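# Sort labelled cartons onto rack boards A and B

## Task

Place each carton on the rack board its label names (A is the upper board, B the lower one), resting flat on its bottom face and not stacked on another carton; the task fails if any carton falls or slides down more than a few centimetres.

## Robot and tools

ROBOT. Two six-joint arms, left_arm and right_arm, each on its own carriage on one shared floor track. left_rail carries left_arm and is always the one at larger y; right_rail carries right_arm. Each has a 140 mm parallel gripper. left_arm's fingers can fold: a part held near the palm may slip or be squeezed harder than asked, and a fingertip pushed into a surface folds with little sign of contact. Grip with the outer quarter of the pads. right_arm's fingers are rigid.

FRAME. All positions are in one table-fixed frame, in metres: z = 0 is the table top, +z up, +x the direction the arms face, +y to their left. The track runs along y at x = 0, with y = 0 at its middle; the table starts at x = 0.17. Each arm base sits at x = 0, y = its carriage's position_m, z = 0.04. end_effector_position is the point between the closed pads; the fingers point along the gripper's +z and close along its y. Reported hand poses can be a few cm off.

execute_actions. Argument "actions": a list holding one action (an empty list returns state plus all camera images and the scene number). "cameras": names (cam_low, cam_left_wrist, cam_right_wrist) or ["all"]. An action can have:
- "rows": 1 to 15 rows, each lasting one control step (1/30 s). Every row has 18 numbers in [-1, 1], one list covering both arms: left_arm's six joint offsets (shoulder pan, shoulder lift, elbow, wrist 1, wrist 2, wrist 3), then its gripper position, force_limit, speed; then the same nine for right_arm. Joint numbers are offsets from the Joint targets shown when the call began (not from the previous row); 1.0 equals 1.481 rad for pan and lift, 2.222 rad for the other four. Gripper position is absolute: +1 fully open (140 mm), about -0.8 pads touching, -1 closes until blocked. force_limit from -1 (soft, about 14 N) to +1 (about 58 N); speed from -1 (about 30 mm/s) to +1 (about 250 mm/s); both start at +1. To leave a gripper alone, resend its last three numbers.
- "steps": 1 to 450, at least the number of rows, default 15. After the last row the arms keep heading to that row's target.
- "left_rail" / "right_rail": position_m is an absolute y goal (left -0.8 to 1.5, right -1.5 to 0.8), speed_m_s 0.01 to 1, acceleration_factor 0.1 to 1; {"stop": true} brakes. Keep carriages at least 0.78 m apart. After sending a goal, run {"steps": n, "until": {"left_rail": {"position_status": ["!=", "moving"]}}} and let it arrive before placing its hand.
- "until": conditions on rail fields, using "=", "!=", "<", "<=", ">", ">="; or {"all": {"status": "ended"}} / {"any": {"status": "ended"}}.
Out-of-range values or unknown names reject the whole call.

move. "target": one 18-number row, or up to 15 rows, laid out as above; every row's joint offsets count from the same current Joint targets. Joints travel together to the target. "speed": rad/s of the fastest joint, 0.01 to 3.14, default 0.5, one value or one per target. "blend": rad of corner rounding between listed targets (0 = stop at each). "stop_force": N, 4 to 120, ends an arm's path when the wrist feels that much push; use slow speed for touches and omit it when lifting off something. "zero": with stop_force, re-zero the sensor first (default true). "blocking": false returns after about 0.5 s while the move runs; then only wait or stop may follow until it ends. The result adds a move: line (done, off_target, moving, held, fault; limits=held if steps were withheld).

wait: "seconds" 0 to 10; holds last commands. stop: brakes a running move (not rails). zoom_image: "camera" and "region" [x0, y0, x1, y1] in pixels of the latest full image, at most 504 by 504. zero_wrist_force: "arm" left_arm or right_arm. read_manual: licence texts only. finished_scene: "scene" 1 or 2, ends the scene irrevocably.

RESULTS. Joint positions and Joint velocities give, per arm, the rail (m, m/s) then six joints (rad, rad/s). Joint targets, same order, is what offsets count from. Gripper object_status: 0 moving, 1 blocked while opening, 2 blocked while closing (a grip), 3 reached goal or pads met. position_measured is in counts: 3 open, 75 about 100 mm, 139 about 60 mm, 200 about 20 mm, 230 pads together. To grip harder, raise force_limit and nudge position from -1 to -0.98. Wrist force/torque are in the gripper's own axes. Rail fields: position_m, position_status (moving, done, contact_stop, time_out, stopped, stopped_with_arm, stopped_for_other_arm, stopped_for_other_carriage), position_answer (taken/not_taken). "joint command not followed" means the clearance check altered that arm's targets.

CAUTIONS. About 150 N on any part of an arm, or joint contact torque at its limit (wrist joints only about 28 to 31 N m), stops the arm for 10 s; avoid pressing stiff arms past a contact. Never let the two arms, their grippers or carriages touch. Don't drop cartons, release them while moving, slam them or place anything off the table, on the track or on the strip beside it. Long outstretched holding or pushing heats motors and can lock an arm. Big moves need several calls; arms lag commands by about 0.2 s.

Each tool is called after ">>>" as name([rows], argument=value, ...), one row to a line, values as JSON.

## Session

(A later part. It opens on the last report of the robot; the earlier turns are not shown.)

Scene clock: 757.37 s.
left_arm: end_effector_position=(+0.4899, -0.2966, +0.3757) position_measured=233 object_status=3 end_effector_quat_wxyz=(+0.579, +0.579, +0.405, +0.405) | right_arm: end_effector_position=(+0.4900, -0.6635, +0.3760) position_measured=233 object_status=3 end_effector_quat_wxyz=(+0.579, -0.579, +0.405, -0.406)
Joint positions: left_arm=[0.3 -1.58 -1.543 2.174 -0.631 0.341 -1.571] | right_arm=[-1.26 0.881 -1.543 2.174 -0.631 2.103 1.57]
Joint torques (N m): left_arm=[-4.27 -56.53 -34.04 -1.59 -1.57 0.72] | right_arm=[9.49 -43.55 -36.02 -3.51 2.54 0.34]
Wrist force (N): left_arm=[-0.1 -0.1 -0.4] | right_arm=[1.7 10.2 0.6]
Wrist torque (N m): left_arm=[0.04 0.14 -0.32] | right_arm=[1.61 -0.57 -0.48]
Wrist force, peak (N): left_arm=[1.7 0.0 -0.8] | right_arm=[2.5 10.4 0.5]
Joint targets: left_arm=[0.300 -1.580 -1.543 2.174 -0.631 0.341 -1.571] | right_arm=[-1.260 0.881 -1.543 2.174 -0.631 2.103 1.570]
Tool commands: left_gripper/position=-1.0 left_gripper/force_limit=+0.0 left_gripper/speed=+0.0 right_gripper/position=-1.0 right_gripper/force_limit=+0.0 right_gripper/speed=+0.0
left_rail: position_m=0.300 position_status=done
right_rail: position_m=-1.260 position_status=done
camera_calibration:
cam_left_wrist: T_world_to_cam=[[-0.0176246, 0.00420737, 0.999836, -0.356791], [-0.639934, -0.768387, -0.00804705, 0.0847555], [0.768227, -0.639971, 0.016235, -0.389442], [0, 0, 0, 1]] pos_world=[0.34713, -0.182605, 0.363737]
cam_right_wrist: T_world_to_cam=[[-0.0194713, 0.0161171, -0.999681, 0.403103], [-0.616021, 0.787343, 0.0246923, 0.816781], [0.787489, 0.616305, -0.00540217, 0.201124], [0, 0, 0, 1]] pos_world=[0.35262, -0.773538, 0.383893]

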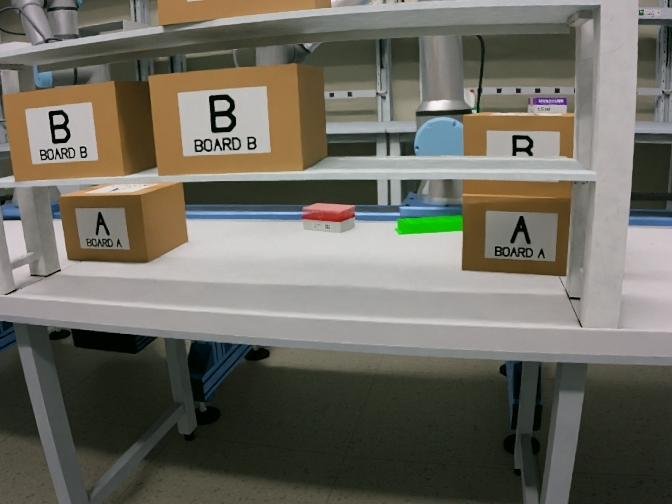

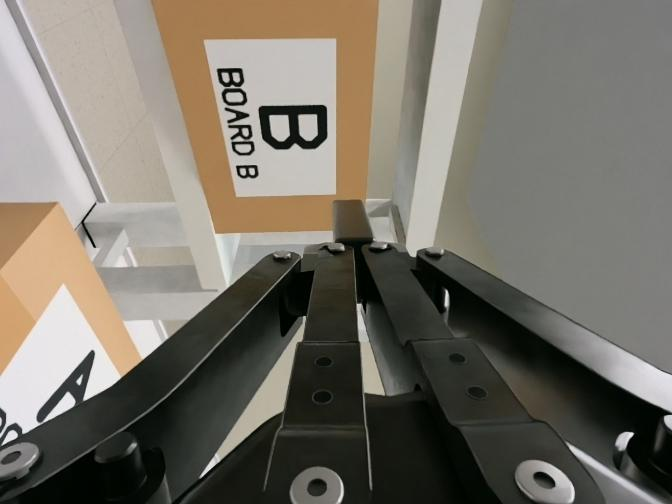

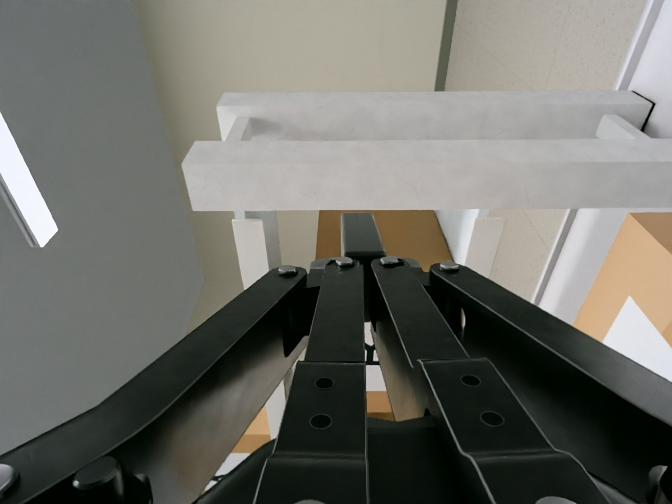

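>>> execute_actions([
  {"left_rail":{"position_m":0.312},"steps":200,"until":{"all":{"status":"ended"}}},
])

>>> move([
  [0,0.1477,0.0522,-0.1255,0,0,-1,0,0,0,0.1477,0.0522,-0.1255,0,0,-1,0,0],
  [0,0.3015,0.0621,-0.263,0,0,-1,0,0,0,0.3015,0.0621,-0.263,0,0,-1,0,0],
], speed=0.3, blend=[0.05,0], stop_force=25, cameras=["cam_left_wrist","cam_right_wrist"])

Scene clock: 768.63 s.
left_arm: end_effector_position=(+0.4899, -0.2846, +0.3757) position_measured=233 object_status=3 end_effector_quat_wxyz=(+0.579, +0.579, +0.405, +0.405) | right_arm: end_effector_position=(+0.4901, -0.6635, +0.3759) position_measured=233 object_status=3 end_effector_quat_wxyz=(+0.579, -0.579, +0.405, -0.406)
Joint positions: left_arm=[0.312 -1.58 -1.543 2.174 -0.631 0.341 -1.571] | right_arm=[-1.26 0.881 -1.543 2.174 -0.631 2.103 1.57]
Joint torques (N m): left_arm=[10.26 -46.96 -43.68 0.68 -0.27 0.45] | right_arm=[-0.56 -32.96 -43.79 -0.11 -2.05 0.38]
Wrist force (N): left_arm=[0.1 0.1 -0.3] | right_arm=[1.8 9.9 0.6]
Wrist torque (N m): left_arm=[0.07 0.10 -0.32] | right_arm=[1.57 -0.59 -0.49]
Wrist force, peak (N): left_arm=[1.2 0.0 -0.8] | right_arm=[1.9 10.4 1.1]
Joint targets: left_arm=[0.312 -1.580 -1.543 2.174 -0.631 0.341 -1.571] | right_arm=[-1.260 0.881 -1.543 2.174 -0.631 2.103 1.570]
Tool commands: left_gripper/position=-1.0 left_gripper/force_limit=+0.0 left_gripper/speed=+0.0 right_gripper/position=-1.0 right_gripper/force_limit=+0.0 right_gripper/speed=+0.0
left_rail: position_m=0.312 position_status=done
right_rail: position_m=-1.260 position_status=done

Scene clock: 771.70 s.
left_arm: end_effector_position=(+0.4899, -0.2845, +0.1097) position_measured=233 object_status=3 end_effector_quat_wxyz=(+0.579, +0.579, +0.405, +0.405) | right_arm: end_effector_position=(+0.4901, -0.6635, +0.1098) position_measured=233 object_status=3 end_effector_quat_wxyz=(+0.579, -0.579, +0.405, -0.406)
Joint positions: left_arm=[0.312 -1.58 -1.096 2.312 -1.216 0.341 -1.571] | right_arm=[-1.26 0.881 -1.096 2.312 -1.216 2.103 1.57]
Joint torques (N m): left_arm=[9.66 -41.88 -7.19 -4.17 1.03 0.18] | right_arm=[-7.71 -51.41 -8.22 -6.94 -1.92 0.38]
Wrist force (N): left_arm=[0.0 -0.1 -0.3] | right_arm=[1.1 9.4 1.3]
Wrist torque (N m): left_arm=[0.04 0.13 -0.32] | right_arm=[1.41 -0.44 -0.50]
Wrist force, peak (N): left_arm=[0.3 2.1 -0.2] | right_arm=[1.1 10.9 1.0]
Joint targets: left_arm=[0.312 -1.580 -1.096 2.312 -1.216 0.341 -1.571] | right_arm=[-1.260 0.881 -1.096 2.312 -1.216 2.103 1.570]
left_rail: position_m=0.312 position_status=done
right_rail: position_m=-1.260 position_status=done
move: done
camera_calibration:
cam_left_wrist: T_world_to_cam=[[-0.0176012, 0.00392561, 0.999837, -0.0909416], [-0.639931, -0.768388, -0.00824849, 0.091931], [0.768231, -0.639972, 0.0160367, -0.377362], [0, 0, 0, 1]] pos_world=[0.34713, -0.170505, 0.0977367]
cam_right_wrist: T_world_to_cam=[[-0.0195682, 0.0159156, -0.999682, 0.136866], [-0.616018, 0.787348, 0.0245934, 0.823369], [0.787489, 0.616304, -0.00560268, 0.199709], [0, 0, 0, 1]] pos_world=[0.35262, -0.773538, 0.117691]
Images, in order (width x height): cam_left_wrist 672x504, cam_right_wrist 672x504.

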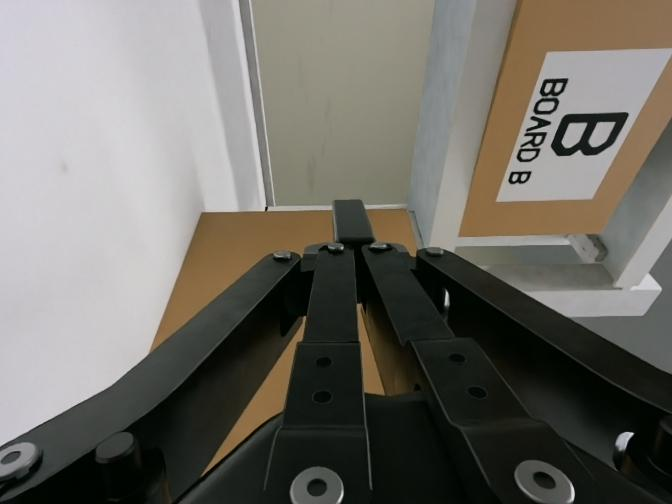

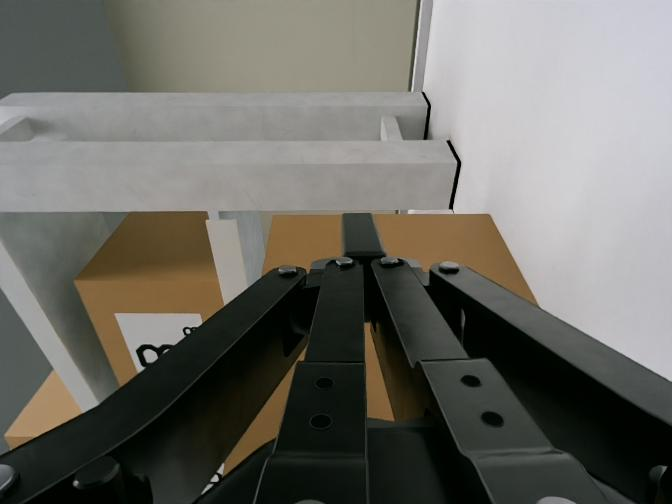

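>>> move(target=[0.0012,0.0436,-0.068,0.039,0.0006,0,-1,0,0,0.0626,0.0436,-0.068,0.039,0.0417,0,-1,0,0], speed=0.035, stop_force=32, cameras=["cam_left_wrist","cam_right_wrist"])

Scene clock: 783.00 s.
left_arm: end_effector_position=(+0.4901, -0.3369, +0.1094) position_measured=233 object_status=3 end_effector_quat_wxyz=(+0.579, +0.579, +0.406, +0.406) | right_arm: end_effector_position=(+0.4917, -0.6121, +0.1095) position_measured=233 object_status=3 end_effector_quat_wxyz=(+0.579, -0.579, +0.406, -0.406)
Joint positions: left_arm=[0.312 -1.578 -1.054 2.213 -1.159 0.341 -1.571] | right_arm=[-1.26 0.941 -1.054 2.214 -1.16 2.163 1.57]
Joint torques (N m): left_arm=[-15.28 -87.04 -21.93 -5.35 14.13 0.39] | right_arm=[-1.04 -75.29 -17.86 -6.25 -14.45 0.24]
Wrist force (N): left_arm=[23.7 12.7 -11.8] | right_arm=[26.6 1.4 -6.3]
Wrist torque (N m): left_arm=[-0.29 0.92 -0.49] | right_arm=[1.84 0.14 -0.33]
Wrist force, peak (N): left_arm=[33.5 16.5 -26.6] | right_arm=[35.2 -1.4 -19.3]
Joint targets: left_arm=[0.312 -1.578 -1.054 2.213 -1.159 0.341 -1.571] | right_arm=[-1.260 0.941 -1.054 2.214 -1.160 2.163 1.570]
left_rail: position_m=0.312 position_status=done
right_rail: position_m=-1.260 position_status=done
move: contact (left_arm, right_arm); left_arm: the elbow is farthest, 0.053 rad from its target; right_arm: the elbow is farthest, 0.054 rad from its target
camera_calibration:
cam_left_wrist: T_world_to_cam=[[-0.0175802, 0.00363404, 0.999839, -0.0905039], [-0.639602, -0.768659, -0.00845234, 0.051562], [0.768505, -0.639648, 0.0158375, -0.411113], [0, 0, 0, 1]] pos_world=[0.347331, -0.223005, 0.0974361]
cam_right_wrist: T_world_to_cam=[[-0.019724, 0.0157957, -0.999681, 0.135846], [-0.615904, 0.787437, 0.0245941, 0.783915], [0.787574, 0.616192, -0.00580275, 0.166683], [0, 0, 0, 1]] pos_world=[0.35422, -0.722139, 0.11749]
Images, in order (width x height): cam_left_wrist 672x504, cam_right_wrist 672x504.

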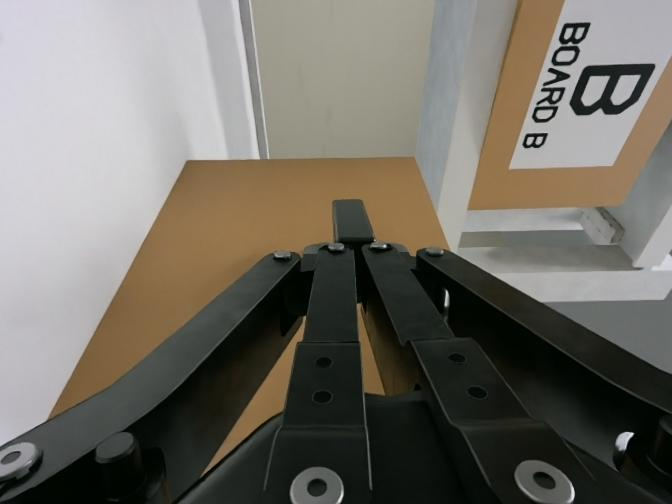

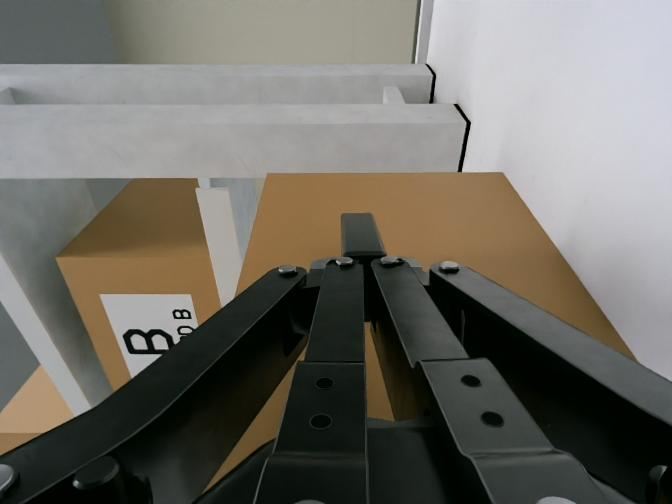

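>>> move([
  [0,-0.0773,-0.0046,0.0562,0,0,-1,0,0,0.0031,-0.0773,-0.0046,0.0562,0.002,0,-1,0,0],
  [0,-0.1484,-0.0151,0.114,0,0,-1,0,0,0.0031,-0.1484,-0.0151,0.114,0.002,0,-1,0,0],
  [0,-0.2113,-0.0315,0.1724,0,0,-1,0,0,0.0031,-0.2113,-0.0315,0.1724,0.002,0,-1,0,0],
  [0,-0.2648,-0.0537,0.2302,0,0,-1,0,0,0.0031,-0.2648,-0.0537,0.2302,0.002,0,-1,0,0],
  [0,-0.3086,-0.081,0.2867,0,0,-1,0,0,0.0031,-0.3086,-0.081,0.2867,0.002,0,-1,0,0],
  [0,-0.3429,-0.1131,0.3417,0,0,-1,0,0,0.0031,-0.3429,-0.1131,0.3417,0.002,0,-1,0,0],
  [0,-0.3679,-0.1498,0.395,0,0,-1,0,0,0.0031,-0.3679,-0.1498,0.395,0.002,0,-1,0,0],
  [0,-0.384,-0.1908,0.4468,0,0,-1,0,0,0.0031,-0.384,-0.1908,0.4468,0.002,0,-1,0,0],
], speed=0.14, blend=[0.01,0.01,0.01,0.01,0.01,0.01,0.01,0])

>>> execute_actions([
  {"left_rail":{"position_m":0.469,"acceleration_factor":0.15,"speed_m_s":0.15},"right_rail":{"position_m":-1.103,"acceleration_factor":0.15,"speed_m_s":0.15},"steps":300,"until":{"all":{"status":"ended"}}},
], cameras=["all"])

Scene clock: 808.40 s.
left_arm: end_effector_position=(+0.4901, -0.3376, +0.6175) position_measured=233 object_status=3 end_effector_quat_wxyz=(+0.579, +0.579, +0.405, +0.406) | right_arm: end_effector_position=(+0.4897, -0.6107, +0.6173) position_measured=233 object_status=3 end_effector_quat_wxyz=(+0.579, -0.579, +0.405, -0.406)
Joint positions: left_arm=[0.312 -1.578 -1.622 1.79 -0.166 0.341 -1.571] | right_arm=[-1.26 0.946 -1.623 1.791 -0.167 2.168 1.57]
Joint torques (N m): left_arm=[-25.29 -52.09 -76.47 -2.68 18.91 0.47] | right_arm=[20.38 -52.63 -67.16 -4.07 -14.05 0.21]
Wrist force (N): left_arm=[39.9 -9.5 -13.7] | right_arm=[41.6 20.4 -12.9]
Wrist torque (N m): left_arm=[0.28 1.38 -0.22] | right_arm=[1.11 0.40 -0.59]
Wrist force, peak (N): left_arm=[52.7 -9.5 -18.5] | right_arm=[55.0 21.1 -17.1]
Joint targets: left_arm=[0.312 -1.578 -1.622 1.789 -0.166 0.341 -1.571] | right_arm=[-1.260 0.946 -1.623 1.791 -0.167 2.168 1.570]
left_rail: position_m=0.312 position_status=done
right_rail: position_m=-1.260 position_status=done
move: done

Scene clock: 811.10 s.
left_arm: end_effector_position=(+0.4901, -0.1806, +0.6176) position_measured=233 object_status=3 end_effector_quat_wxyz=(+0.579, +0.579, +0.406, +0.406) | right_arm: end_effector_position=(+0.4897, -0.4537, +0.6174) position_measured=233 object_status=3 end_effector_quat_wxyz=(+0.579, -0.579, +0.405, -0.406)
Joint positions: left_arm=[0.469 -1.578 -1.623 1.789 -0.166 0.341 -1.571] | right_arm=[-1.103 0.946 -1.623 1.791 -0.167 2.168 1.57]
Joint torques (N m): left_arm=[-25.27 -48.34 -74.25 -2.63 15.54 0.55] | right_arm=[31.27 -48.79 -60.83 -5.14 -6.13 0.17]
Wrist force (N): left_arm=[40.5 -9.7 -14.0] | right_arm=[42.6 20.5 -13.3]
Wrist torque (N m): left_arm=[0.23 1.47 -0.22] | right_arm=[1.13 0.41 -0.59]
Wrist force, peak (N): left_arm=[41.1 -10.0 -14.1] | right_arm=[43.6 20.9 -13.5]
Joint targets: left_arm=[0.469 -1.578 -1.622 1.789 -0.166 0.341 -1.571] | right_arm=[-1.103 0.946 -1.623 1.791 -0.167 2.168 1.570]
Tool commands: left_gripper/position=-1.0 left_gripper/force_limit=+0.0 left_gripper/speed=+0.0 right_gripper/position=-1.0 right_gripper/force_limit=+0.0 right_gripper/speed=+0.0
left_rail: position_m=0.469 speed_m_s=0.15 position_status=done
right_rail: position_m=-1.103 speed_m_s=0.15 position_status=done
camera_calibration:
cam_left_wrist: T_world_to_cam=[[-0.0176545, 0.003701, 0.999837, -0.599159], [-0.639602, -0.76866, -0.00844839, 0.175996], [0.768504, -0.639647, 0.0159374, -0.319245], [0, 0, 0, 1]] pos_world=[0.347331, -0.0667052, 0.605636]
cam_right_wrist: T_world_to_cam=[[-0.0197263, 0.0157932, -0.999681, 0.641044], [-0.616015, 0.787351, 0.0245944, 0.645513], [0.787488, 0.616303, -0.00580267, 0.0736147], [0, 0, 0, 1]] pos_world=[0.35232, -0.563738, 0.62539]

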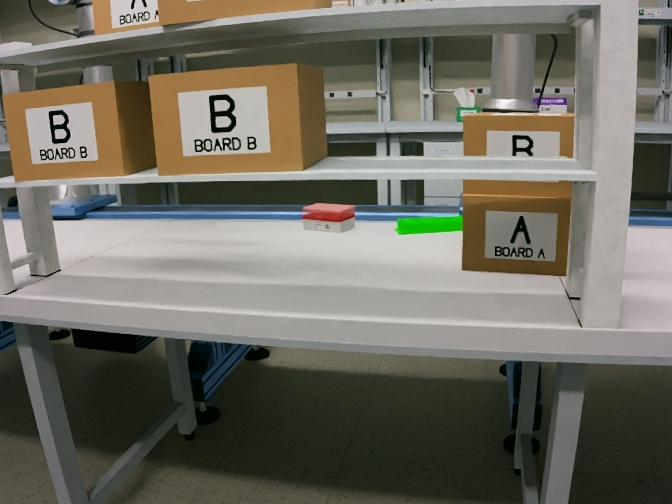

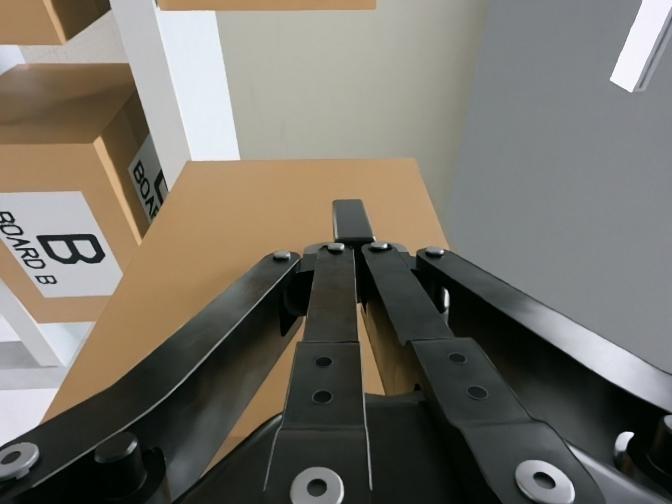

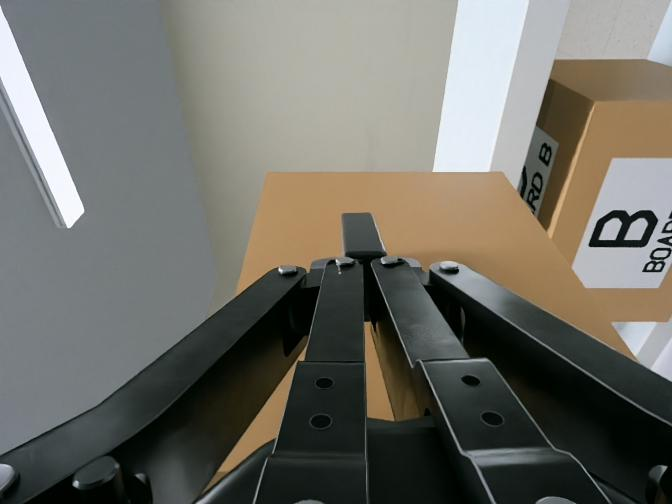

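>>> move([
  [0.0704,0.023,-0.0147,-0.0006,0.0469,0,-1,0,0,-0.0559,0.023,-0.0147,-0.0006,-0.0373,0,-1,0,0],
  [0.1373,0.0512,-0.0336,-0.0005,0.0915,0,-1,0,0,-0.1057,0.0512,-0.0336,-0.0005,-0.0705,0,-1,0,0],
  [0.2001,0.0839,-0.0566,0.0007,0.1334,0,-1,0,0,-0.15,0.0839,-0.0566,0.0007,-0.1,0,-1,0,0],
  [0.2583,0.1205,-0.0836,0.0033,0.1721,0,-1,0,0,-0.1894,0.1205,-0.0836,0.0033,-0.1262,0,-1,0,0],
  [0.3114,0.1604,-0.1146,0.0077,0.2076,0,-1,0,0,-0.224,0.1604,-0.1146,0.0077,-0.1493,0,-1,0,0],
], speed=0.12, stop_force=40, blend=[0.005,0.005,0.005,0.005,0])

>>> move(target=[0,0.0104,0.0316,-0.0385,0,0,-1,0,0,0,0.0104,0.0316,-0.0385,0,0,-1,0,0], speed=0.03, stop_force=11, cameras=["all"])

Scene clock: 837.27 s.
left_arm: end_effector_position=(+0.7738, -0.1808, +0.6173) position_measured=233 object_status=3 end_effector_quat_wxyz=(+0.579, +0.580, +0.406, +0.405) | right_arm: end_effector_position=(+0.7737, -0.4536, +0.6173) position_measured=233 object_status=3 end_effector_quat_wxyz=(+0.579, -0.579, +0.406, -0.406)
Joint positions: left_arm=[0.469 -1.117 -1.385 1.535 -0.149 0.803 -1.571] | right_arm=[-1.103 0.614 -1.386 1.536 -0.15 1.836 1.57]
Joint torques (N m): left_arm=[-18.82 -42.52 -78.2 -3.81 21.44 0.27] | right_arm=[14.32 -59.35 -64.39 -3.98 -21.17 0.23]
Wrist force (N): left_arm=[38.5 -9.4 -13.3] | right_arm=[40.4 20.0 -12.0]
Wrist torque (N m): left_arm=[0.26 1.31 -0.22] | right_arm=[1.18 0.29 -0.64]
Wrist force, peak (N): left_arm=[47.8 -9.1 -16.9] | right_arm=[49.9 21.4 -15.3]
Joint targets: left_arm=[0.469 -1.117 -1.385 1.535 -0.149 0.803 -1.571] | right_arm=[-1.103 0.614 -1.386 1.536 -0.150 1.836 1.570]
left_rail: position_m=0.469 speed_m_s=0.15 position_status=done
right_rail: position_m=-1.103 speed_m_s=0.15 position_status=done
move: done

Scene clock: 840.20 s.
left_arm: end_effector_position=(+0.7740, -0.1813, +0.5933) position_measured=233 object_status=3 end_effector_quat_wxyz=(+0.579, +0.579, +0.406, +0.405) | right_arm: end_effector_position=(+0.7741, -0.4534, +0.5932) position_measured=233 object_status=3 end_effector_quat_wxyz=(+0.579, -0.579, +0.406, -0.406)
Joint positions: left_arm=[0.469 -1.117 -1.377 1.569 -0.19 0.803 -1.571] | right_arm=[-1.103 0.614 -1.378 1.57 -0.192 1.836 1.57]
Joint torques (N m): left_arm=[-27.14 -76.88 -73.63 -3 18.66 0.04] | right_arm=[23.93 -72.47 -59.14 -2.3 -18.15 0.11]
Wrist force (N): left_arm=[44.0 -1.9 -17.2] | right_arm=[46.5 12.1 -16.5]
Wrist torque (N m): left_arm=[0.13 1.57 -0.32] | right_arm=[1.30 0.44 -0.52]
Wrist force, peak (N): left_arm=[45.8 7.1 -19.8] | right_arm=[47.5 7.0 -19.5]
Joint targets: left_arm=[0.469 -1.117 -1.377 1.569 -0.190 0.803 -1.571] | right_arm=[-1.103 0.614 -1.378 1.570 -0.192 1.836 1.570]
left_rail: position_m=0.469 speed_m_s=0.15 position_status=done
right_rail: position_m=-1.103 speed_m_s=0.15 position_status=done
move: contact (left_arm, right_arm); left_arm: the wrist 1 is farthest, 0.044 rad from its target; right_arm: the wrist 1 is farthest, 0.044 rad from its target
camera_calibration:
cam_left_wrist: T_world_to_cam=[[-0.0171674, 0.00381262, 0.999845, -0.570254], [-0.639613, -0.768655, -0.00805115, 0.35669], [0.768505, -0.639652, 0.0156344, -0.537246], [0, 0, 0, 1]] pos_world=[0.63123, -0.0673053, 0.581437]
cam_right_wrist: T_world_to_cam=[[-0.0197076, 0.0159359, -0.999679, 0.622423], [-0.615953, 0.787396, 0.0246948, 0.820916], [0.787536, 0.616242, -0.00570187, -0.15086], [0, 0, 0, 1]] pos_world=[0.63672, -0.563338, 0.601091]

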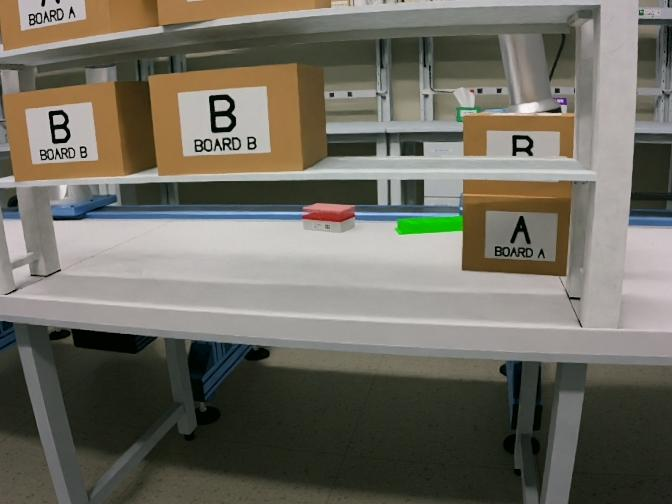

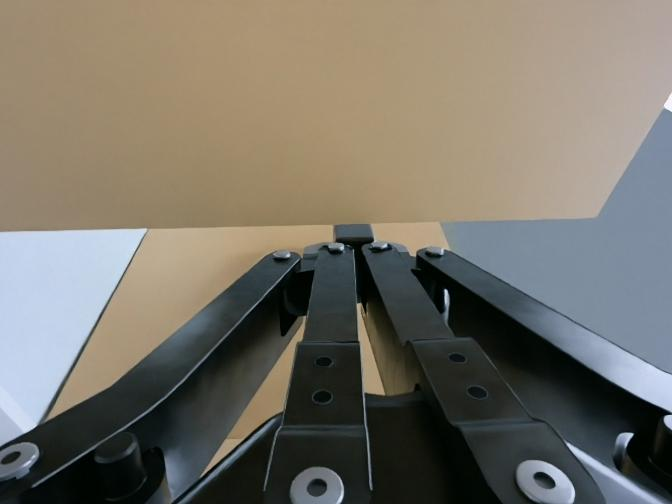

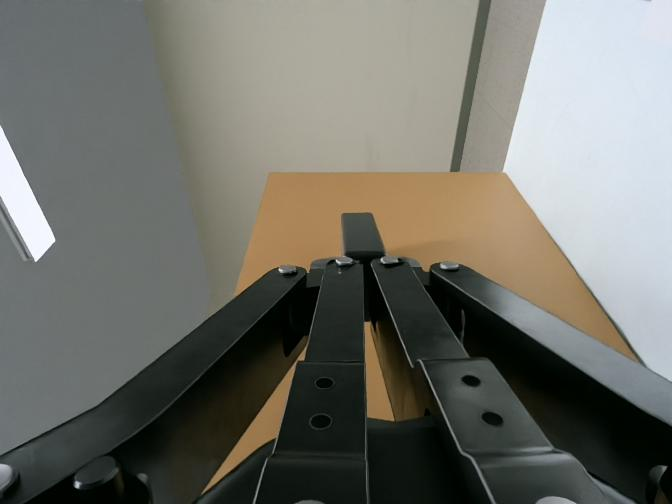

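>>> execute_actions([
  {"left_rail":{"position_m":0.487},"right_rail":{"position_m":-1.14},"steps":200,"until":{"all":{"status":"ended"}}},
])

>>> move([
  [-0.1739,-0.1147,0.0656,0.0099,-0.1159,0,-1,0,0,0.1184,-0.114,0.0656,0.0105,0.0789,0,-1,0,0],
  [-0.3346,-0.198,0.1985,-0.0675,-0.2231,0,-1,0,0,0.2026,-0.1973,0.198,-0.0667,0.1349,0,-1,0,0],
], speed=0.6, blend=[0.02,0])

>>> execute_actions([
  {"left_rail":{"position_m":1.2625,"acceleration_factor":0.7,"speed_m_s":1},"right_rail":{"position_m":-0.2795,"acceleration_factor":0.65,"speed_m_s":1},"steps":300,"until":{"all":{"status":"ended"}}},
], cameras=["all"])

Scene clock: 865.50 s.
left_arm: end_effector_position=(+0.7740, -0.1633, +0.5933) position_measured=233 object_status=3 end_effector_quat_wxyz=(+0.579, +0.579, +0.406, +0.405) | right_arm: end_effector_position=(+0.7741, -0.4903, +0.5932) position_measured=233 object_status=3 end_effector_quat_wxyz=(+0.579, -0.579, +0.406, -0.406)
Joint positions: left_arm=[0.487 -1.117 -1.377 1.569 -0.19 0.803 -1.571] | right_arm=[-1.14 0.614 -1.378 1.57 -0.192 1.836 1.57]
Joint torques (N m): left_arm=[9.43 -74.74 -39.89 -4.89 -1.95 0.36] | right_arm=[-15.64 -73.4 -35.62 -3.47 2.84 0.09]
Wrist force (N): left_arm=[0.2 -0.1 0.2] | right_arm=[-3.6 6.4 2.7]
Wrist torque (N m): left_arm=[0.05 0.07 -0.32] | right_arm=[0.76 0.59 -0.51]
Wrist force, peak (N): left_arm=[44.4 -2.3 -16.9] | right_arm=[47.0 12.5 -16.1]
Joint targets: left_arm=[0.487 -1.117 -1.377 1.569 -0.190 0.803 -1.571] | right_arm=[-1.140 0.614 -1.378 1.570 -0.192 1.836 1.570]
Tool commands: left_gripper/position=-1.0 left_gripper/force_limit=+0.0 left_gripper/speed=+0.0 right_gripper/position=-1.0 right_gripper/force_limit=+0.0 right_gripper/speed=+0.0
left_rail: position_m=0.487 speed_m_s=0.15 position_status=done
right_rail: position_m=-1.140 speed_m_s=0.15 position_status=done

Scene clock: 867.10 s.
left_arm: end_effector_position=(+0.4740, -0.1144, +0.5207) position_measured=233 object_status=3 end_effector_quat_wxyz=(+0.580, +0.579, +0.406, +0.405) | right_arm: end_effector_position=(+0.4740, -0.5385, +0.5203) position_measured=233 object_status=3 end_effector_quat_wxyz=(+0.579, -0.579, +0.405, -0.406)
Joint positions: left_arm=[0.487 -1.613 -1.671 2.01 -0.34 0.307 -1.571] | right_arm=[-1.14 0.914 -1.67 2.01 -0.34 2.136 1.57]
Joint torques (N m): left_arm=[-16.16 -61.4 -36.54 -3.53 -2.27 0.43] | right_arm=[14.62 -51.34 -32.11 -6.8 3.59 0.21]
Wrist force (N): left_arm=[0.0 0.0 -0.2] | right_arm=[-3.5 7.3 2.7]
Wrist torque (N m): left_arm=[0.08 0.12 -0.34] | right_arm=[0.96 0.65 -0.47]
Wrist force, peak (N): left_arm=[2.6 -0.6 3.4] | right_arm=[-5.3 6.8 5.2]
Joint targets: left_arm=[0.487 -1.613 -1.671 2.010 -0.340 0.307 -1.571] | right_arm=[-1.140 0.914 -1.670 2.010 -0.340 2.136 1.570]
left_rail: position_m=0.487 speed_m_s=0.15 position_status=done
right_rail: position_m=-1.140 speed_m_s=0.15 position_status=done
move: done

Scene clock: 870.17 s.
left_arm: end_effector_position=(+0.4739, +0.6611, +0.5206) position_measured=233 object_status=3 end_effector_quat_wxyz=(+0.580, +0.579, +0.406, +0.405) | right_arm: end_effector_position=(+0.4739, +0.3220, +0.5203) position_measured=233 object_status=3 end_effector_quat_wxyz=(+0.579, -0.579, +0.405, -0.406)
Joint positions: left_arm=[1.262 -1.613 -1.671 2.01 -0.34 0.307 -1.571] | right_arm=[-0.28 0.914 -1.67 2.01 -0.34 2.136 1.57]
Joint torques (N m): left_arm=[-4.07 -17.19 -43.14 -0.08 -0.38 0.53] | right_arm=[0.79 -30.53 -41.95 -4.29 -0.36 0.37]
Wrist force (N): left_arm=[-0.1 -0.1 -0.2] | right_arm=[-3.5 7.2 2.5]
Wrist torque (N m): left_arm=[0.04 0.13 -0.33] | right_arm=[0.97 0.65 -0.47]
Wrist force, peak (N): left_arm=[1.2 0.1 -0.5] | right_arm=[-4.5 7.5 2.9]
Joint targets: left_arm=[1.262 -1.613 -1.671 2.010 -0.340 0.307 -1.571] | right_arm=[-0.279 0.914 -1.670 2.010 -0.340 2.136 1.570]
Tool commands: left_gripper/position=-1.0 left_gripper/force_limit=+0.0 left_gripper/speed=+0.0 right_gripper/position=-1.0 right_gripper/force_limit=+0.0 right_gripper/speed=+0.0
left_rail: position_m=1.262 position_status=done
right_rail: position_m=-0.280 position_m_goal=-0.279 position_status=done
camera_calibration:
cam_left_wrist: T_world_to_cam=[[-0.017564, 0.00597706, 0.999828, -0.50717], [-0.639577, -0.768698, -0.00664012, 0.810895], [0.768526, -0.639584, 0.0173242, 0.232382], [0, 0, 0, 1]] pos_world=[0.331131, 0.774993, 0.508441]
cam_right_wrist: T_world_to_cam=[[-0.019318, 0.0162346, -0.999682, 0.530987], [-0.616246, 0.787167, 0.0246918, 0.0275673], [0.787317, 0.616527, -0.005202, -0.39282], [0, 0, 0, 1]] pos_world=[0.33652, 0.211864, 0.528094]

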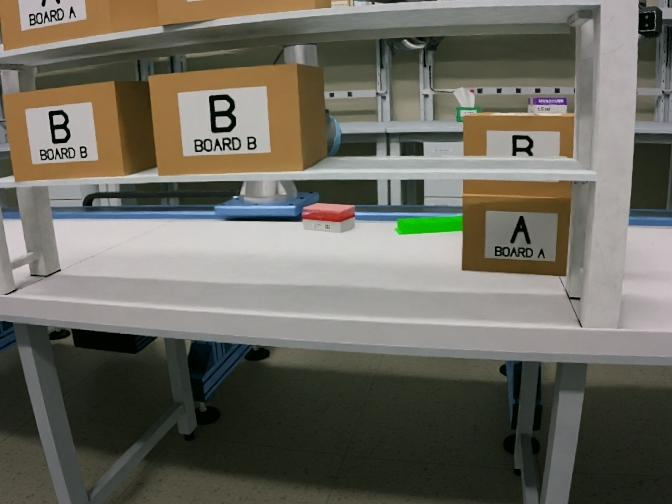

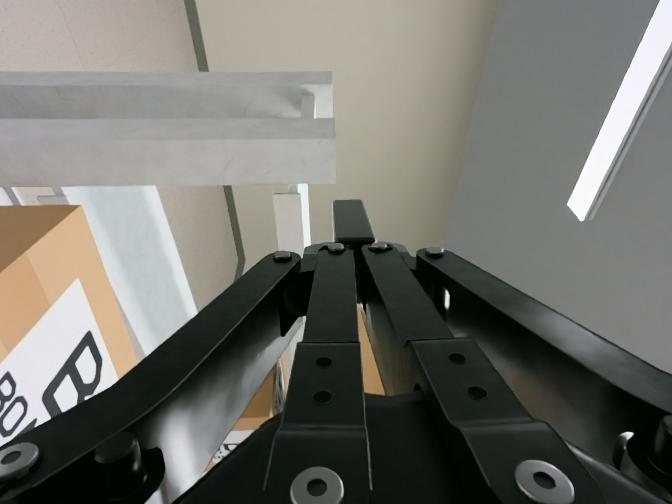

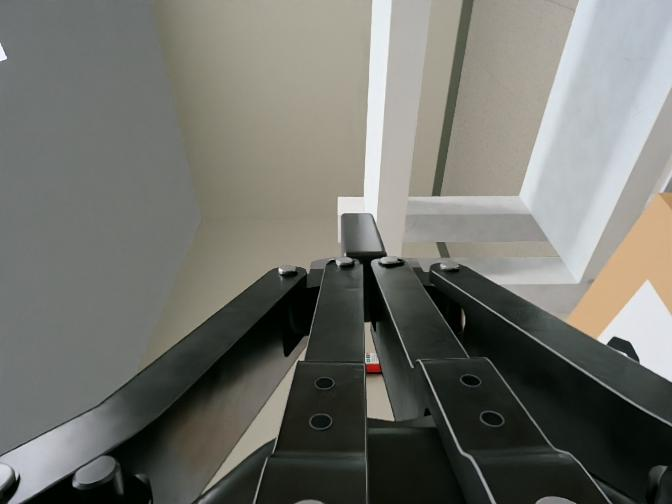

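>>> move(target=[0,0.1745,0.1092,-0.2255,0,0,-1,0,0,0,0.1745,0.1092,-0.2255,0,0,-1,0,0], speed=0.4, stop_force=25, cameras=["cam_left_wrist","cam_right_wrist"])

>>> move(target=[0.0034,0.0606,-0.0532,0.0129,0.0022,0,-1,0,0,0.05,0.0606,-0.0532,0.0129,0.0333,0,-1,0,0], speed=0.03, stop_force=32, cameras=["cam_left_wrist","cam_right_wrist"])

Scene clock: 880.13 s.
left_arm: end_effector_position=(+0.4739, +0.6608, +0.2804) position_measured=233 object_status=3 end_effector_quat_wxyz=(+0.580, +0.579, +0.406, +0.405) | right_arm: end_effector_position=(+0.4740, +0.3221, +0.2801) position_measured=233 object_status=3 end_effector_quat_wxyz=(+0.579, -0.579, +0.405, -0.406)
Joint positions: left_arm=[1.263 -1.613 -1.412 2.252 -0.841 0.307 -1.571] | right_arm=[-0.279 0.914 -1.412 2.252 -0.841 2.136 1.57]
Joint torques (N m): left_arm=[10.75 -28.08 -23 -3.72 1.68 0.28] | right_arm=[-13.91 -38.46 -22.39 -7.06 -2.21 0.25]
Wrist force (N): left_arm=[0.2 0.1 -0.1] | right_arm=[-4.6 7.7 2.8]
Wrist torque (N m): left_arm=[0.07 0.06 -0.33] | right_arm=[1.05 0.86 -0.50]
Wrist force, peak (N): left_arm=[0.7 -2.2 -0.4] | right_arm=[-4.1 9.7 2.2]
Joint targets: left_arm=[1.262 -1.613 -1.412 2.252 -0.841 0.307 -1.571] | right_arm=[-0.279 0.914 -1.412 2.252 -0.841 2.136 1.570]
left_rail: position_m=1.263 position_m_goal=1.262 position_status=done
right_rail: position_m=-0.279 position_status=done
move: done
camera_calibration:
cam_left_wrist: T_world_to_cam=[[-0.0175522, 0.0058362, 0.999829, -0.266904], [-0.639576, -0.768699, -0.00674083, 0.809097], [0.768528, -0.639585, 0.017225, 0.236378], [0, 0, 0, 1]] pos_world=[0.331131, 0.774693, 0.268241]
cam_right_wrist: T_world_to_cam=[[-0.019318, 0.0162346, -0.999682, 0.290862], [-0.616246, 0.787167, 0.0246918, 0.0334025], [0.787317, 0.616527, -0.005202, -0.394271], [0, 0, 0, 1]] pos_world=[0.33662, 0.212064, 0.287894]
Images, in order (width x height): cam_left_wrist 672x504, cam_right_wrist 672x504.

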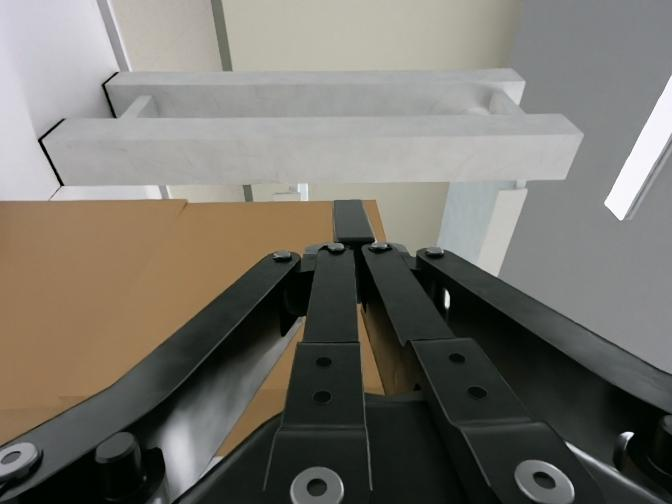

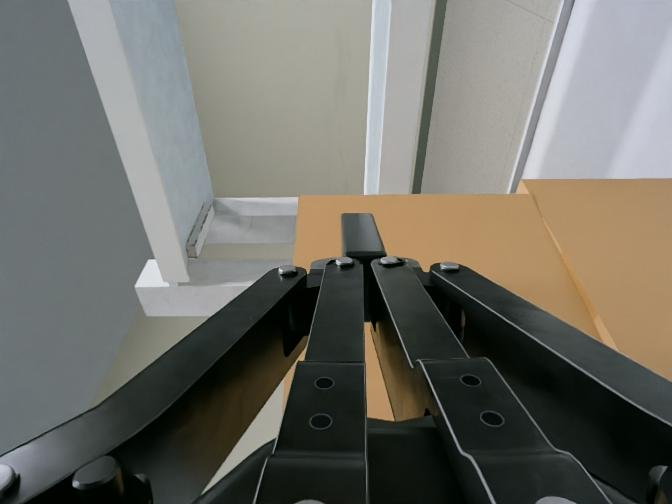

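Scene clock: 883.43 s.
left_arm: end_effector_position=(+0.4740, +0.6253, +0.2808) position_measured=233 object_status=3 end_effector_quat_wxyz=(+0.579, +0.579, +0.406, +0.405) | right_arm: end_effector_position=(+0.4751, +0.3571, +0.2805) position_measured=233 object_status=3 end_effector_quat_wxyz=(+0.579, -0.579, +0.405, -0.406)
Joint positions: left_arm=[1.262 -1.61 -1.363 2.188 -0.825 0.309 -1.571] | right_arm=[-0.279 0.954 -1.363 2.188 -0.825 2.176 1.57]
Joint torques (N m): left_arm=[-26.56 -65.45 -32.01 -5.75 9.83 0.22] | right_arm=[-4.44 -57.13 -28.83 -6.61 -15.41 0.05]
Wrist force (N): left_arm=[24.5 12.9 -13.8] | right_arm=[22.9 -2.9 -10.4]
Wrist torque (N m): left_arm=[-0.28 0.84 -0.50] | right_arm=[1.27 1.25 -0.30]
Wrist force, peak (N): left_arm=[35.6 17.5 -21.8] | right_arm=[32.3 -2.4 -12.6]
Joint targets: left_arm=[1.262 -1.610 -1.363 2.188 -0.825 0.309 -1.571] | right_arm=[-0.279 0.954 -1.363 2.188 -0.825 2.176 1.570]
left_rail: position_m=1.262 position_status=done
right_rail: position_m=-0.279 position_status=done
move: contact (left_arm, right_arm); left_arm: the elbow is farthest, 0.054 rad from its target; right_arm: the elbow is farthest, 0.054 rad from its target
camera_calibration:
cam_left_wrist: T_world_to_cam=[[-0.0176061, 0.00561162, 0.999829, -0.266912], [-0.639246, -0.768971, -0.00694063, 0.78188], [0.7688, -0.639259, 0.0171258, 0.213297], [0, 0, 0, 1]] pos_world=[0.331132, 0.739093, 0.26864]
cam_right_wrist: T_world_to_cam=[[-0.019474, 0.016115, -0.99968, 0.290896], [-0.616132, 0.787256, 0.0246931, 0.0064568], [0.787402, 0.616416, -0.00540208, -0.416657], [0, 0, 0, 1]] pos_world=[0.33772, 0.247063, 0.288393]
Images, in order (width x height): cam_left_wrist 672x504, cam_right_wrist 672x504.

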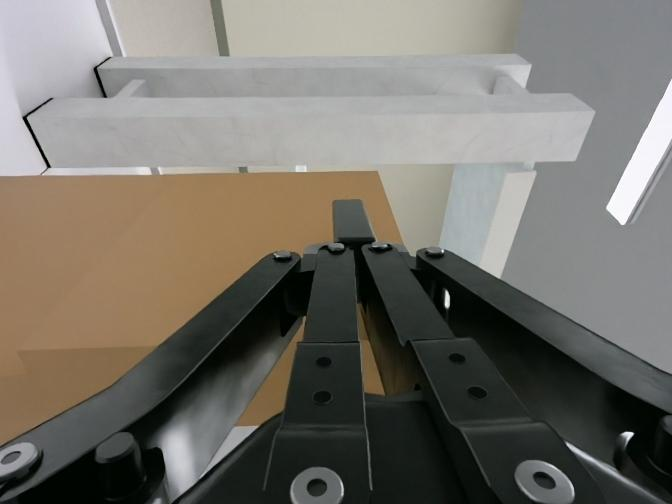

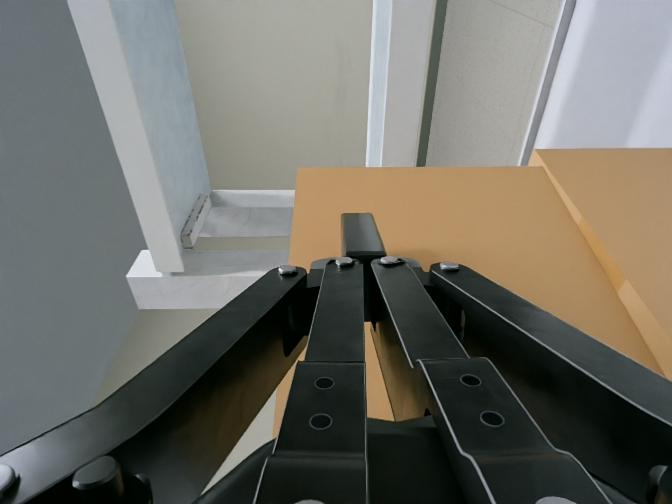

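>>> move([
  [0,-0.0415,-0.015,0.0427,0.0004,0,-1,0,0,0.0025,-0.0415,-0.015,0.0427,0.0016,0,-1,0,0],
  [0,-0.0825,-0.034,0.089,0.0004,0,-1,0,0,0.0025,-0.0825,-0.034,0.089,0.0016,0,-1,0,0],
], speed=0.1, blend=[0.01,0])

>>> execute_actions([
  {"left_rail":{"position_m":1.0815,"acceleration_factor":0.15,"speed_m_s":0.15},"right_rail":{"position_m":-0.4605,"acceleration_factor":0.15,"speed_m_s":0.15},"steps":300,"until":{"all":{"status":"ended"}}},
], cameras=["all"])

Scene clock: 895.60 s.
left_arm: end_effector_position=(+0.4738, +0.6241, +0.3761) position_measured=233 object_status=3 end_effector_quat_wxyz=(+0.580, +0.579, +0.406, +0.405) | right_arm: end_effector_position=(+0.4737, +0.3585, +0.3757) position_measured=233 object_status=3 end_effector_quat_wxyz=(+0.579, -0.579, +0.405, -0.406)
Joint positions: left_arm=[1.262 -1.61 -1.485 2.112 -0.628 0.31 -1.571] | right_arm=[-0.279 0.958 -1.485 2.113 -0.628 2.18 1.57]
Joint torques (N m): left_arm=[-15.26 -69.35 -77.16 -2.64 20.4 0.49] | right_arm=[30.7 -64.83 -64.82 -4.01 -10.68 0.09]
Wrist force (N): left_arm=[40.7 -8.1 -14.4] | right_arm=[37.1 17.2 -10.6]
Wrist torque (N m): left_arm=[0.30 1.43 -0.26] | right_arm=[0.62 1.72 -0.54]
Wrist force, peak (N): left_arm=[49.6 -8.1 -17.7] | right_arm=[46.6 17.7 -13.3]
Joint targets: left_arm=[1.262 -1.610 -1.485 2.112 -0.628 0.310 -1.571] | right_arm=[-0.279 0.958 -1.485 2.113 -0.627 2.180 1.570]
left_rail: position_m=1.262 position_status=done
right_rail: position_m=-0.279 position_status=done
move: done

Scene clock: 898.50 s.
left_arm: end_effector_position=(+0.4738, +0.4431, +0.3762) position_measured=233 object_status=3 end_effector_quat_wxyz=(+0.580, +0.579, +0.406, +0.405) | right_arm: end_effector_position=(+0.4737, +0.1775, +0.3758) position_measured=233 object_status=3 end_effector_quat_wxyz=(+0.579, -0.579, +0.405, -0.406)
Joint positions: left_arm=[1.082 -1.61 -1.485 2.112 -0.628 0.31 -1.571] | right_arm=[-0.46 0.958 -1.485 2.113 -0.627 2.18 1.57]
Joint torques (N m): left_arm=[-12.83 -65.79 -74.7 -2.77 7.96 0.52] | right_arm=[7.86 -59.26 -60.13 -5.14 -19.86 0.32]
Wrist force (N): left_arm=[42.1 -7.2 -15.0] | right_arm=[38.6 16.2 -11.1]
Wrist torque (N m): left_arm=[0.28 1.47 -0.26] | right_arm=[0.59 1.70 -0.53]
Wrist force, peak (N): left_arm=[42.9 -7.8 -15.3] | right_arm=[39.2 17.2 -11.2]
Joint targets: left_arm=[1.081 -1.610 -1.485 2.112 -0.628 0.310 -1.571] | right_arm=[-0.461 0.958 -1.485 2.113 -0.627 2.180 1.570]
Tool commands: left_gripper/position=-1.0 left_gripper/force_limit=+0.0 left_gripper/speed=+0.0 right_gripper/position=-1.0 right_gripper/force_limit=+0.0 right_gripper/speed=+0.0
left_rail: position_m=1.082 position_m_goal=1.081 speed_m_s=0.15 position_status=done
right_rail: position_m=-0.460 position_m_goal=-0.461 speed_m_s=0.15 position_status=done
camera_calibration:
cam_left_wrist: T_world_to_cam=[[-0.0176011, 0.00562786, 0.999829, -0.361285], [-0.639955, -0.768381, -0.00694076, 0.642495], [0.768211, -0.639968, 0.0171259, 0.0959101], [0, 0, 0, 1]] pos_world=[0.33113, 0.557093, 0.36404]
cam_right_wrist: T_world_to_cam=[[-0.0194746, 0.0161158, -0.99968, 0.389032], [-0.616132, 0.787256, 0.0246941, 0.144632], [0.787402, 0.616416, -0.00540207, -0.304332], [0, 0, 0, 1]] pos_world=[0.33632, 0.0674629, 0.383693]

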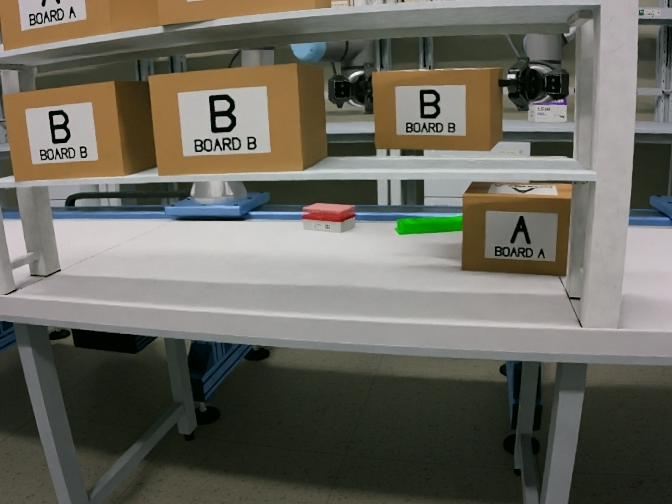

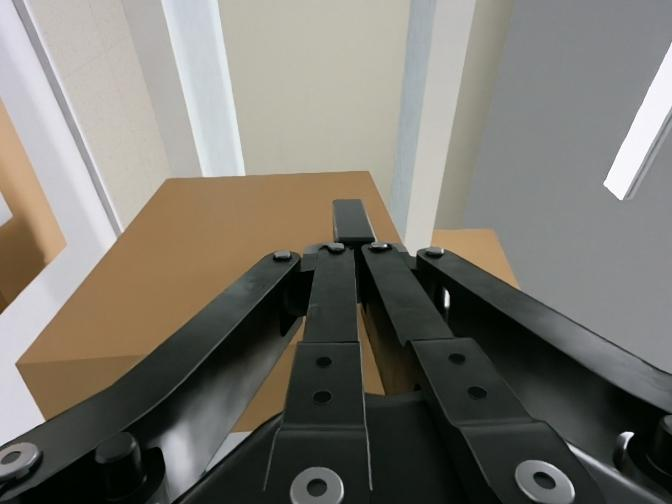

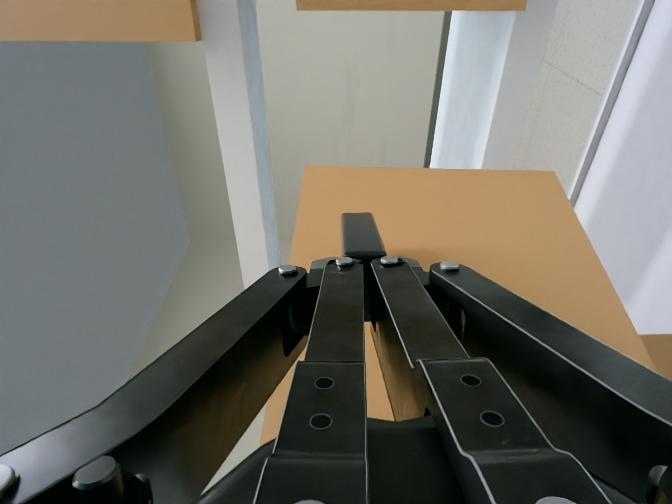

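>>> execute_actions([
  {"left_rail":{"position_m":1.2625},"right_rail":{"position_m":-0.2795},"steps":300,"until":{"all":{"status":"ended"}}},
])

>>> move([
  [0,0.041,0.019,-0.0463,0,0,-1,0,0,0,0.041,0.019,-0.0463,0,0,-1,0,0],
  [0,0.0825,0.034,-0.089,0,0,-1,0,0,0,0.0825,0.034,-0.089,0,0,-1,0,0],
  [0,0.0895,0.0355,-0.0965,0,0,-1,0,0,0,0.0895,0.0355,-0.0965,0,0,-1,0,0],
], speed=0.07, stop_force=12, blend=[0.01,0.01,0], cameras=["all"])

Scene clock: 952.47 s.
left_arm: end_effector_position=(+0.4738, +0.6241, +0.3762) position_measured=233 object_status=3 end_effector_quat_wxyz=(+0.580, +0.579, +0.406, +0.405) | right_arm: end_effector_position=(+0.4737, +0.3585, +0.3758) position_measured=233 object_status=3 end_effector_quat_wxyz=(+0.579, -0.579, +0.405, -0.406)
Joint positions: left_arm=[1.262 -1.61 -1.485 2.112 -0.628 0.31 -1.571] | right_arm=[-0.28 0.958 -1.485 2.113 -0.627 2.18 1.57]
Joint torques (N m): left_arm=[-10.52 -62.87 -61.06 -4.68 7.9 0.68] | right_arm=[10 -42.74 -50.14 -8.12 -21.88 0.26]
Wrist force (N): left_arm=[41.6 -8.1 -14.8] | right_arm=[38.2 17.1 -10.6]
Wrist torque (N m): left_arm=[0.28 1.47 -0.25] | right_arm=[0.59 1.69 -0.53]
Wrist force, peak (N): left_arm=[42.3 -8.0 -15.2] | right_arm=[39.5 16.9 -11.4]
Joint targets: left_arm=[1.262 -1.610 -1.485 2.112 -0.628 0.310 -1.571] | right_arm=[-0.279 0.958 -1.485 2.113 -0.627 2.180 1.570]
Tool commands: left_gripper/position=-1.0 left_gripper/force_limit=+0.0 left_gripper/speed=+0.0 right_gripper/position=-1.0 right_gripper/force_limit=+0.0 right_gripper/speed=+0.0
left_rail: position_m=1.262 speed_m_s=0.15 position_status=done
right_rail: position_m=-0.280 position_m_goal=-0.279 speed_m_s=0.15 position_status=done

Scene clock: 956.63 s.
left_arm: end_effector_position=(+0.4738, +0.6247, +0.2815) position_measured=233 object_status=3 end_effector_quat_wxyz=(+0.580, +0.579, +0.406, +0.405) | right_arm: end_effector_position=(+0.4733, +0.3580, +0.2813) position_measured=233 object_status=3 end_effector_quat_wxyz=(+0.579, -0.579, +0.405, -0.406)
Joint positions: left_arm=[1.263 -1.61 -1.364 2.187 -0.825 0.31 -1.571] | right_arm=[-0.279 0.958 -1.364 2.188 -0.825 2.18 1.57]
Joint torques (N m): left_arm=[-15.32 -80.49 -69.76 -1.64 16.84 0.17] | right_arm=[13.53 -68.6 -54.78 -2.65 -16.24 0.39]
Wrist force (N): left_arm=[32.8 -8.4 -11.4] | right_arm=[30.6 11.2 -8.2]
Wrist torque (N m): left_arm=[0.25 1.12 -0.21] | right_arm=[0.92 1.49 -0.46]
Wrist force, peak (N): left_arm=[49.2 -8.2 -17.3] | right_arm=[46.2 17.6 -13.2]
Joint targets: left_arm=[1.262 -1.610 -1.364 2.187 -0.825 0.310 -1.571] | right_arm=[-0.279 0.958 -1.364 2.187 -0.825 2.180 1.570]
left_rail: position_m=1.263 position_m_goal=1.262 speed_m_s=0.15 position_status=done
right_rail: position_m=-0.279 speed_m_s=0.15 position_status=done
move: contact (left_arm, right_arm); path passed 1 of 3 targets; blend cut to 0.0083 rad at target 2; left_arm: the wrist 1 is farthest, 0.018 rad from its target; right_arm: the wrist 1 is farthest, 0.017 rad from its target
camera_calibration:
cam_left_wrist: T_world_to_cam=[[-0.0175071, 0.00620307, 0.999827, -0.26808], [-0.639965, -0.768377, -0.00643877, 0.78124], [0.768204, -0.639968, 0.0174218, 0.213672], [0, 0, 0, 1]] pos_world=[0.33113, 0.738693, 0.269342]
cam_right_wrist: T_world_to_cam=[[-0.0191243, 0.0166375, -0.999679, 0.291301], [-0.616252, 0.787156, 0.0248897, 0.00462919], [0.787317, 0.61653, -0.00480096, -0.415965], [0, 0, 0, 1]] pos_world=[0.33592, 0.247964, 0.289096]

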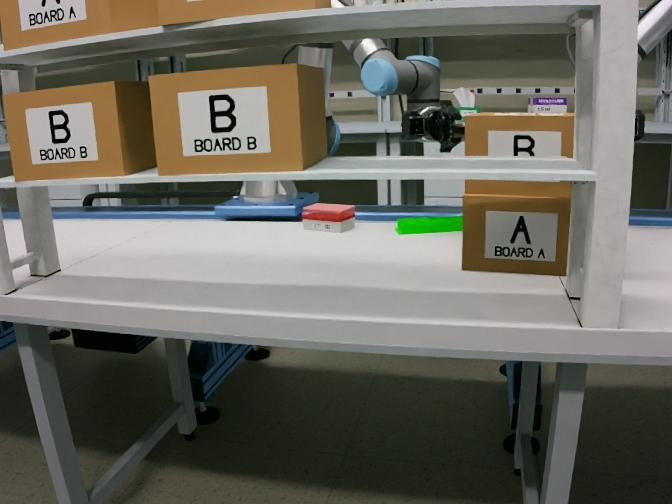

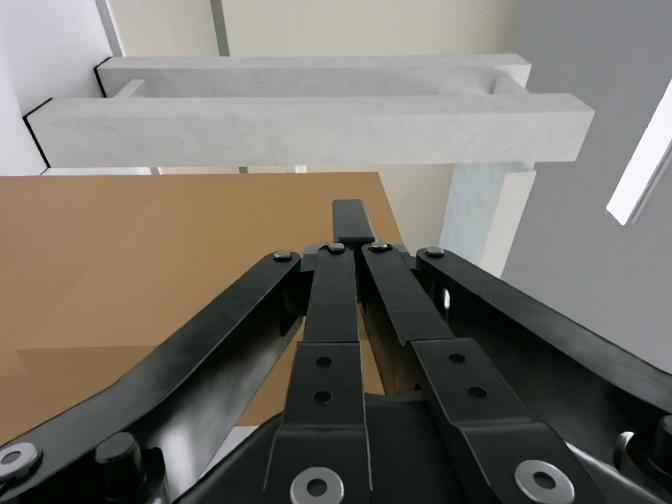

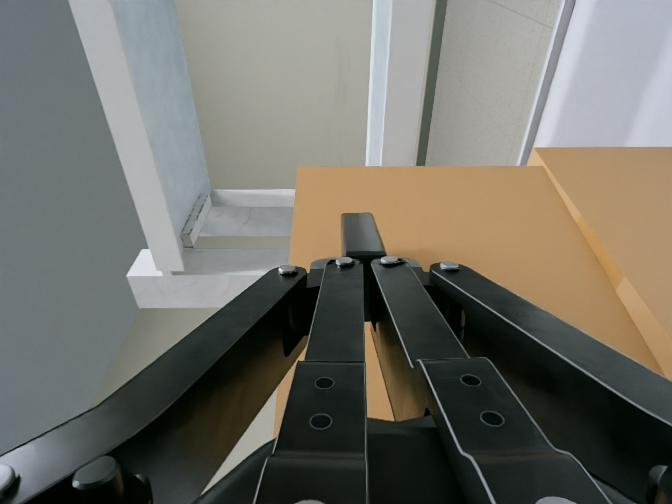

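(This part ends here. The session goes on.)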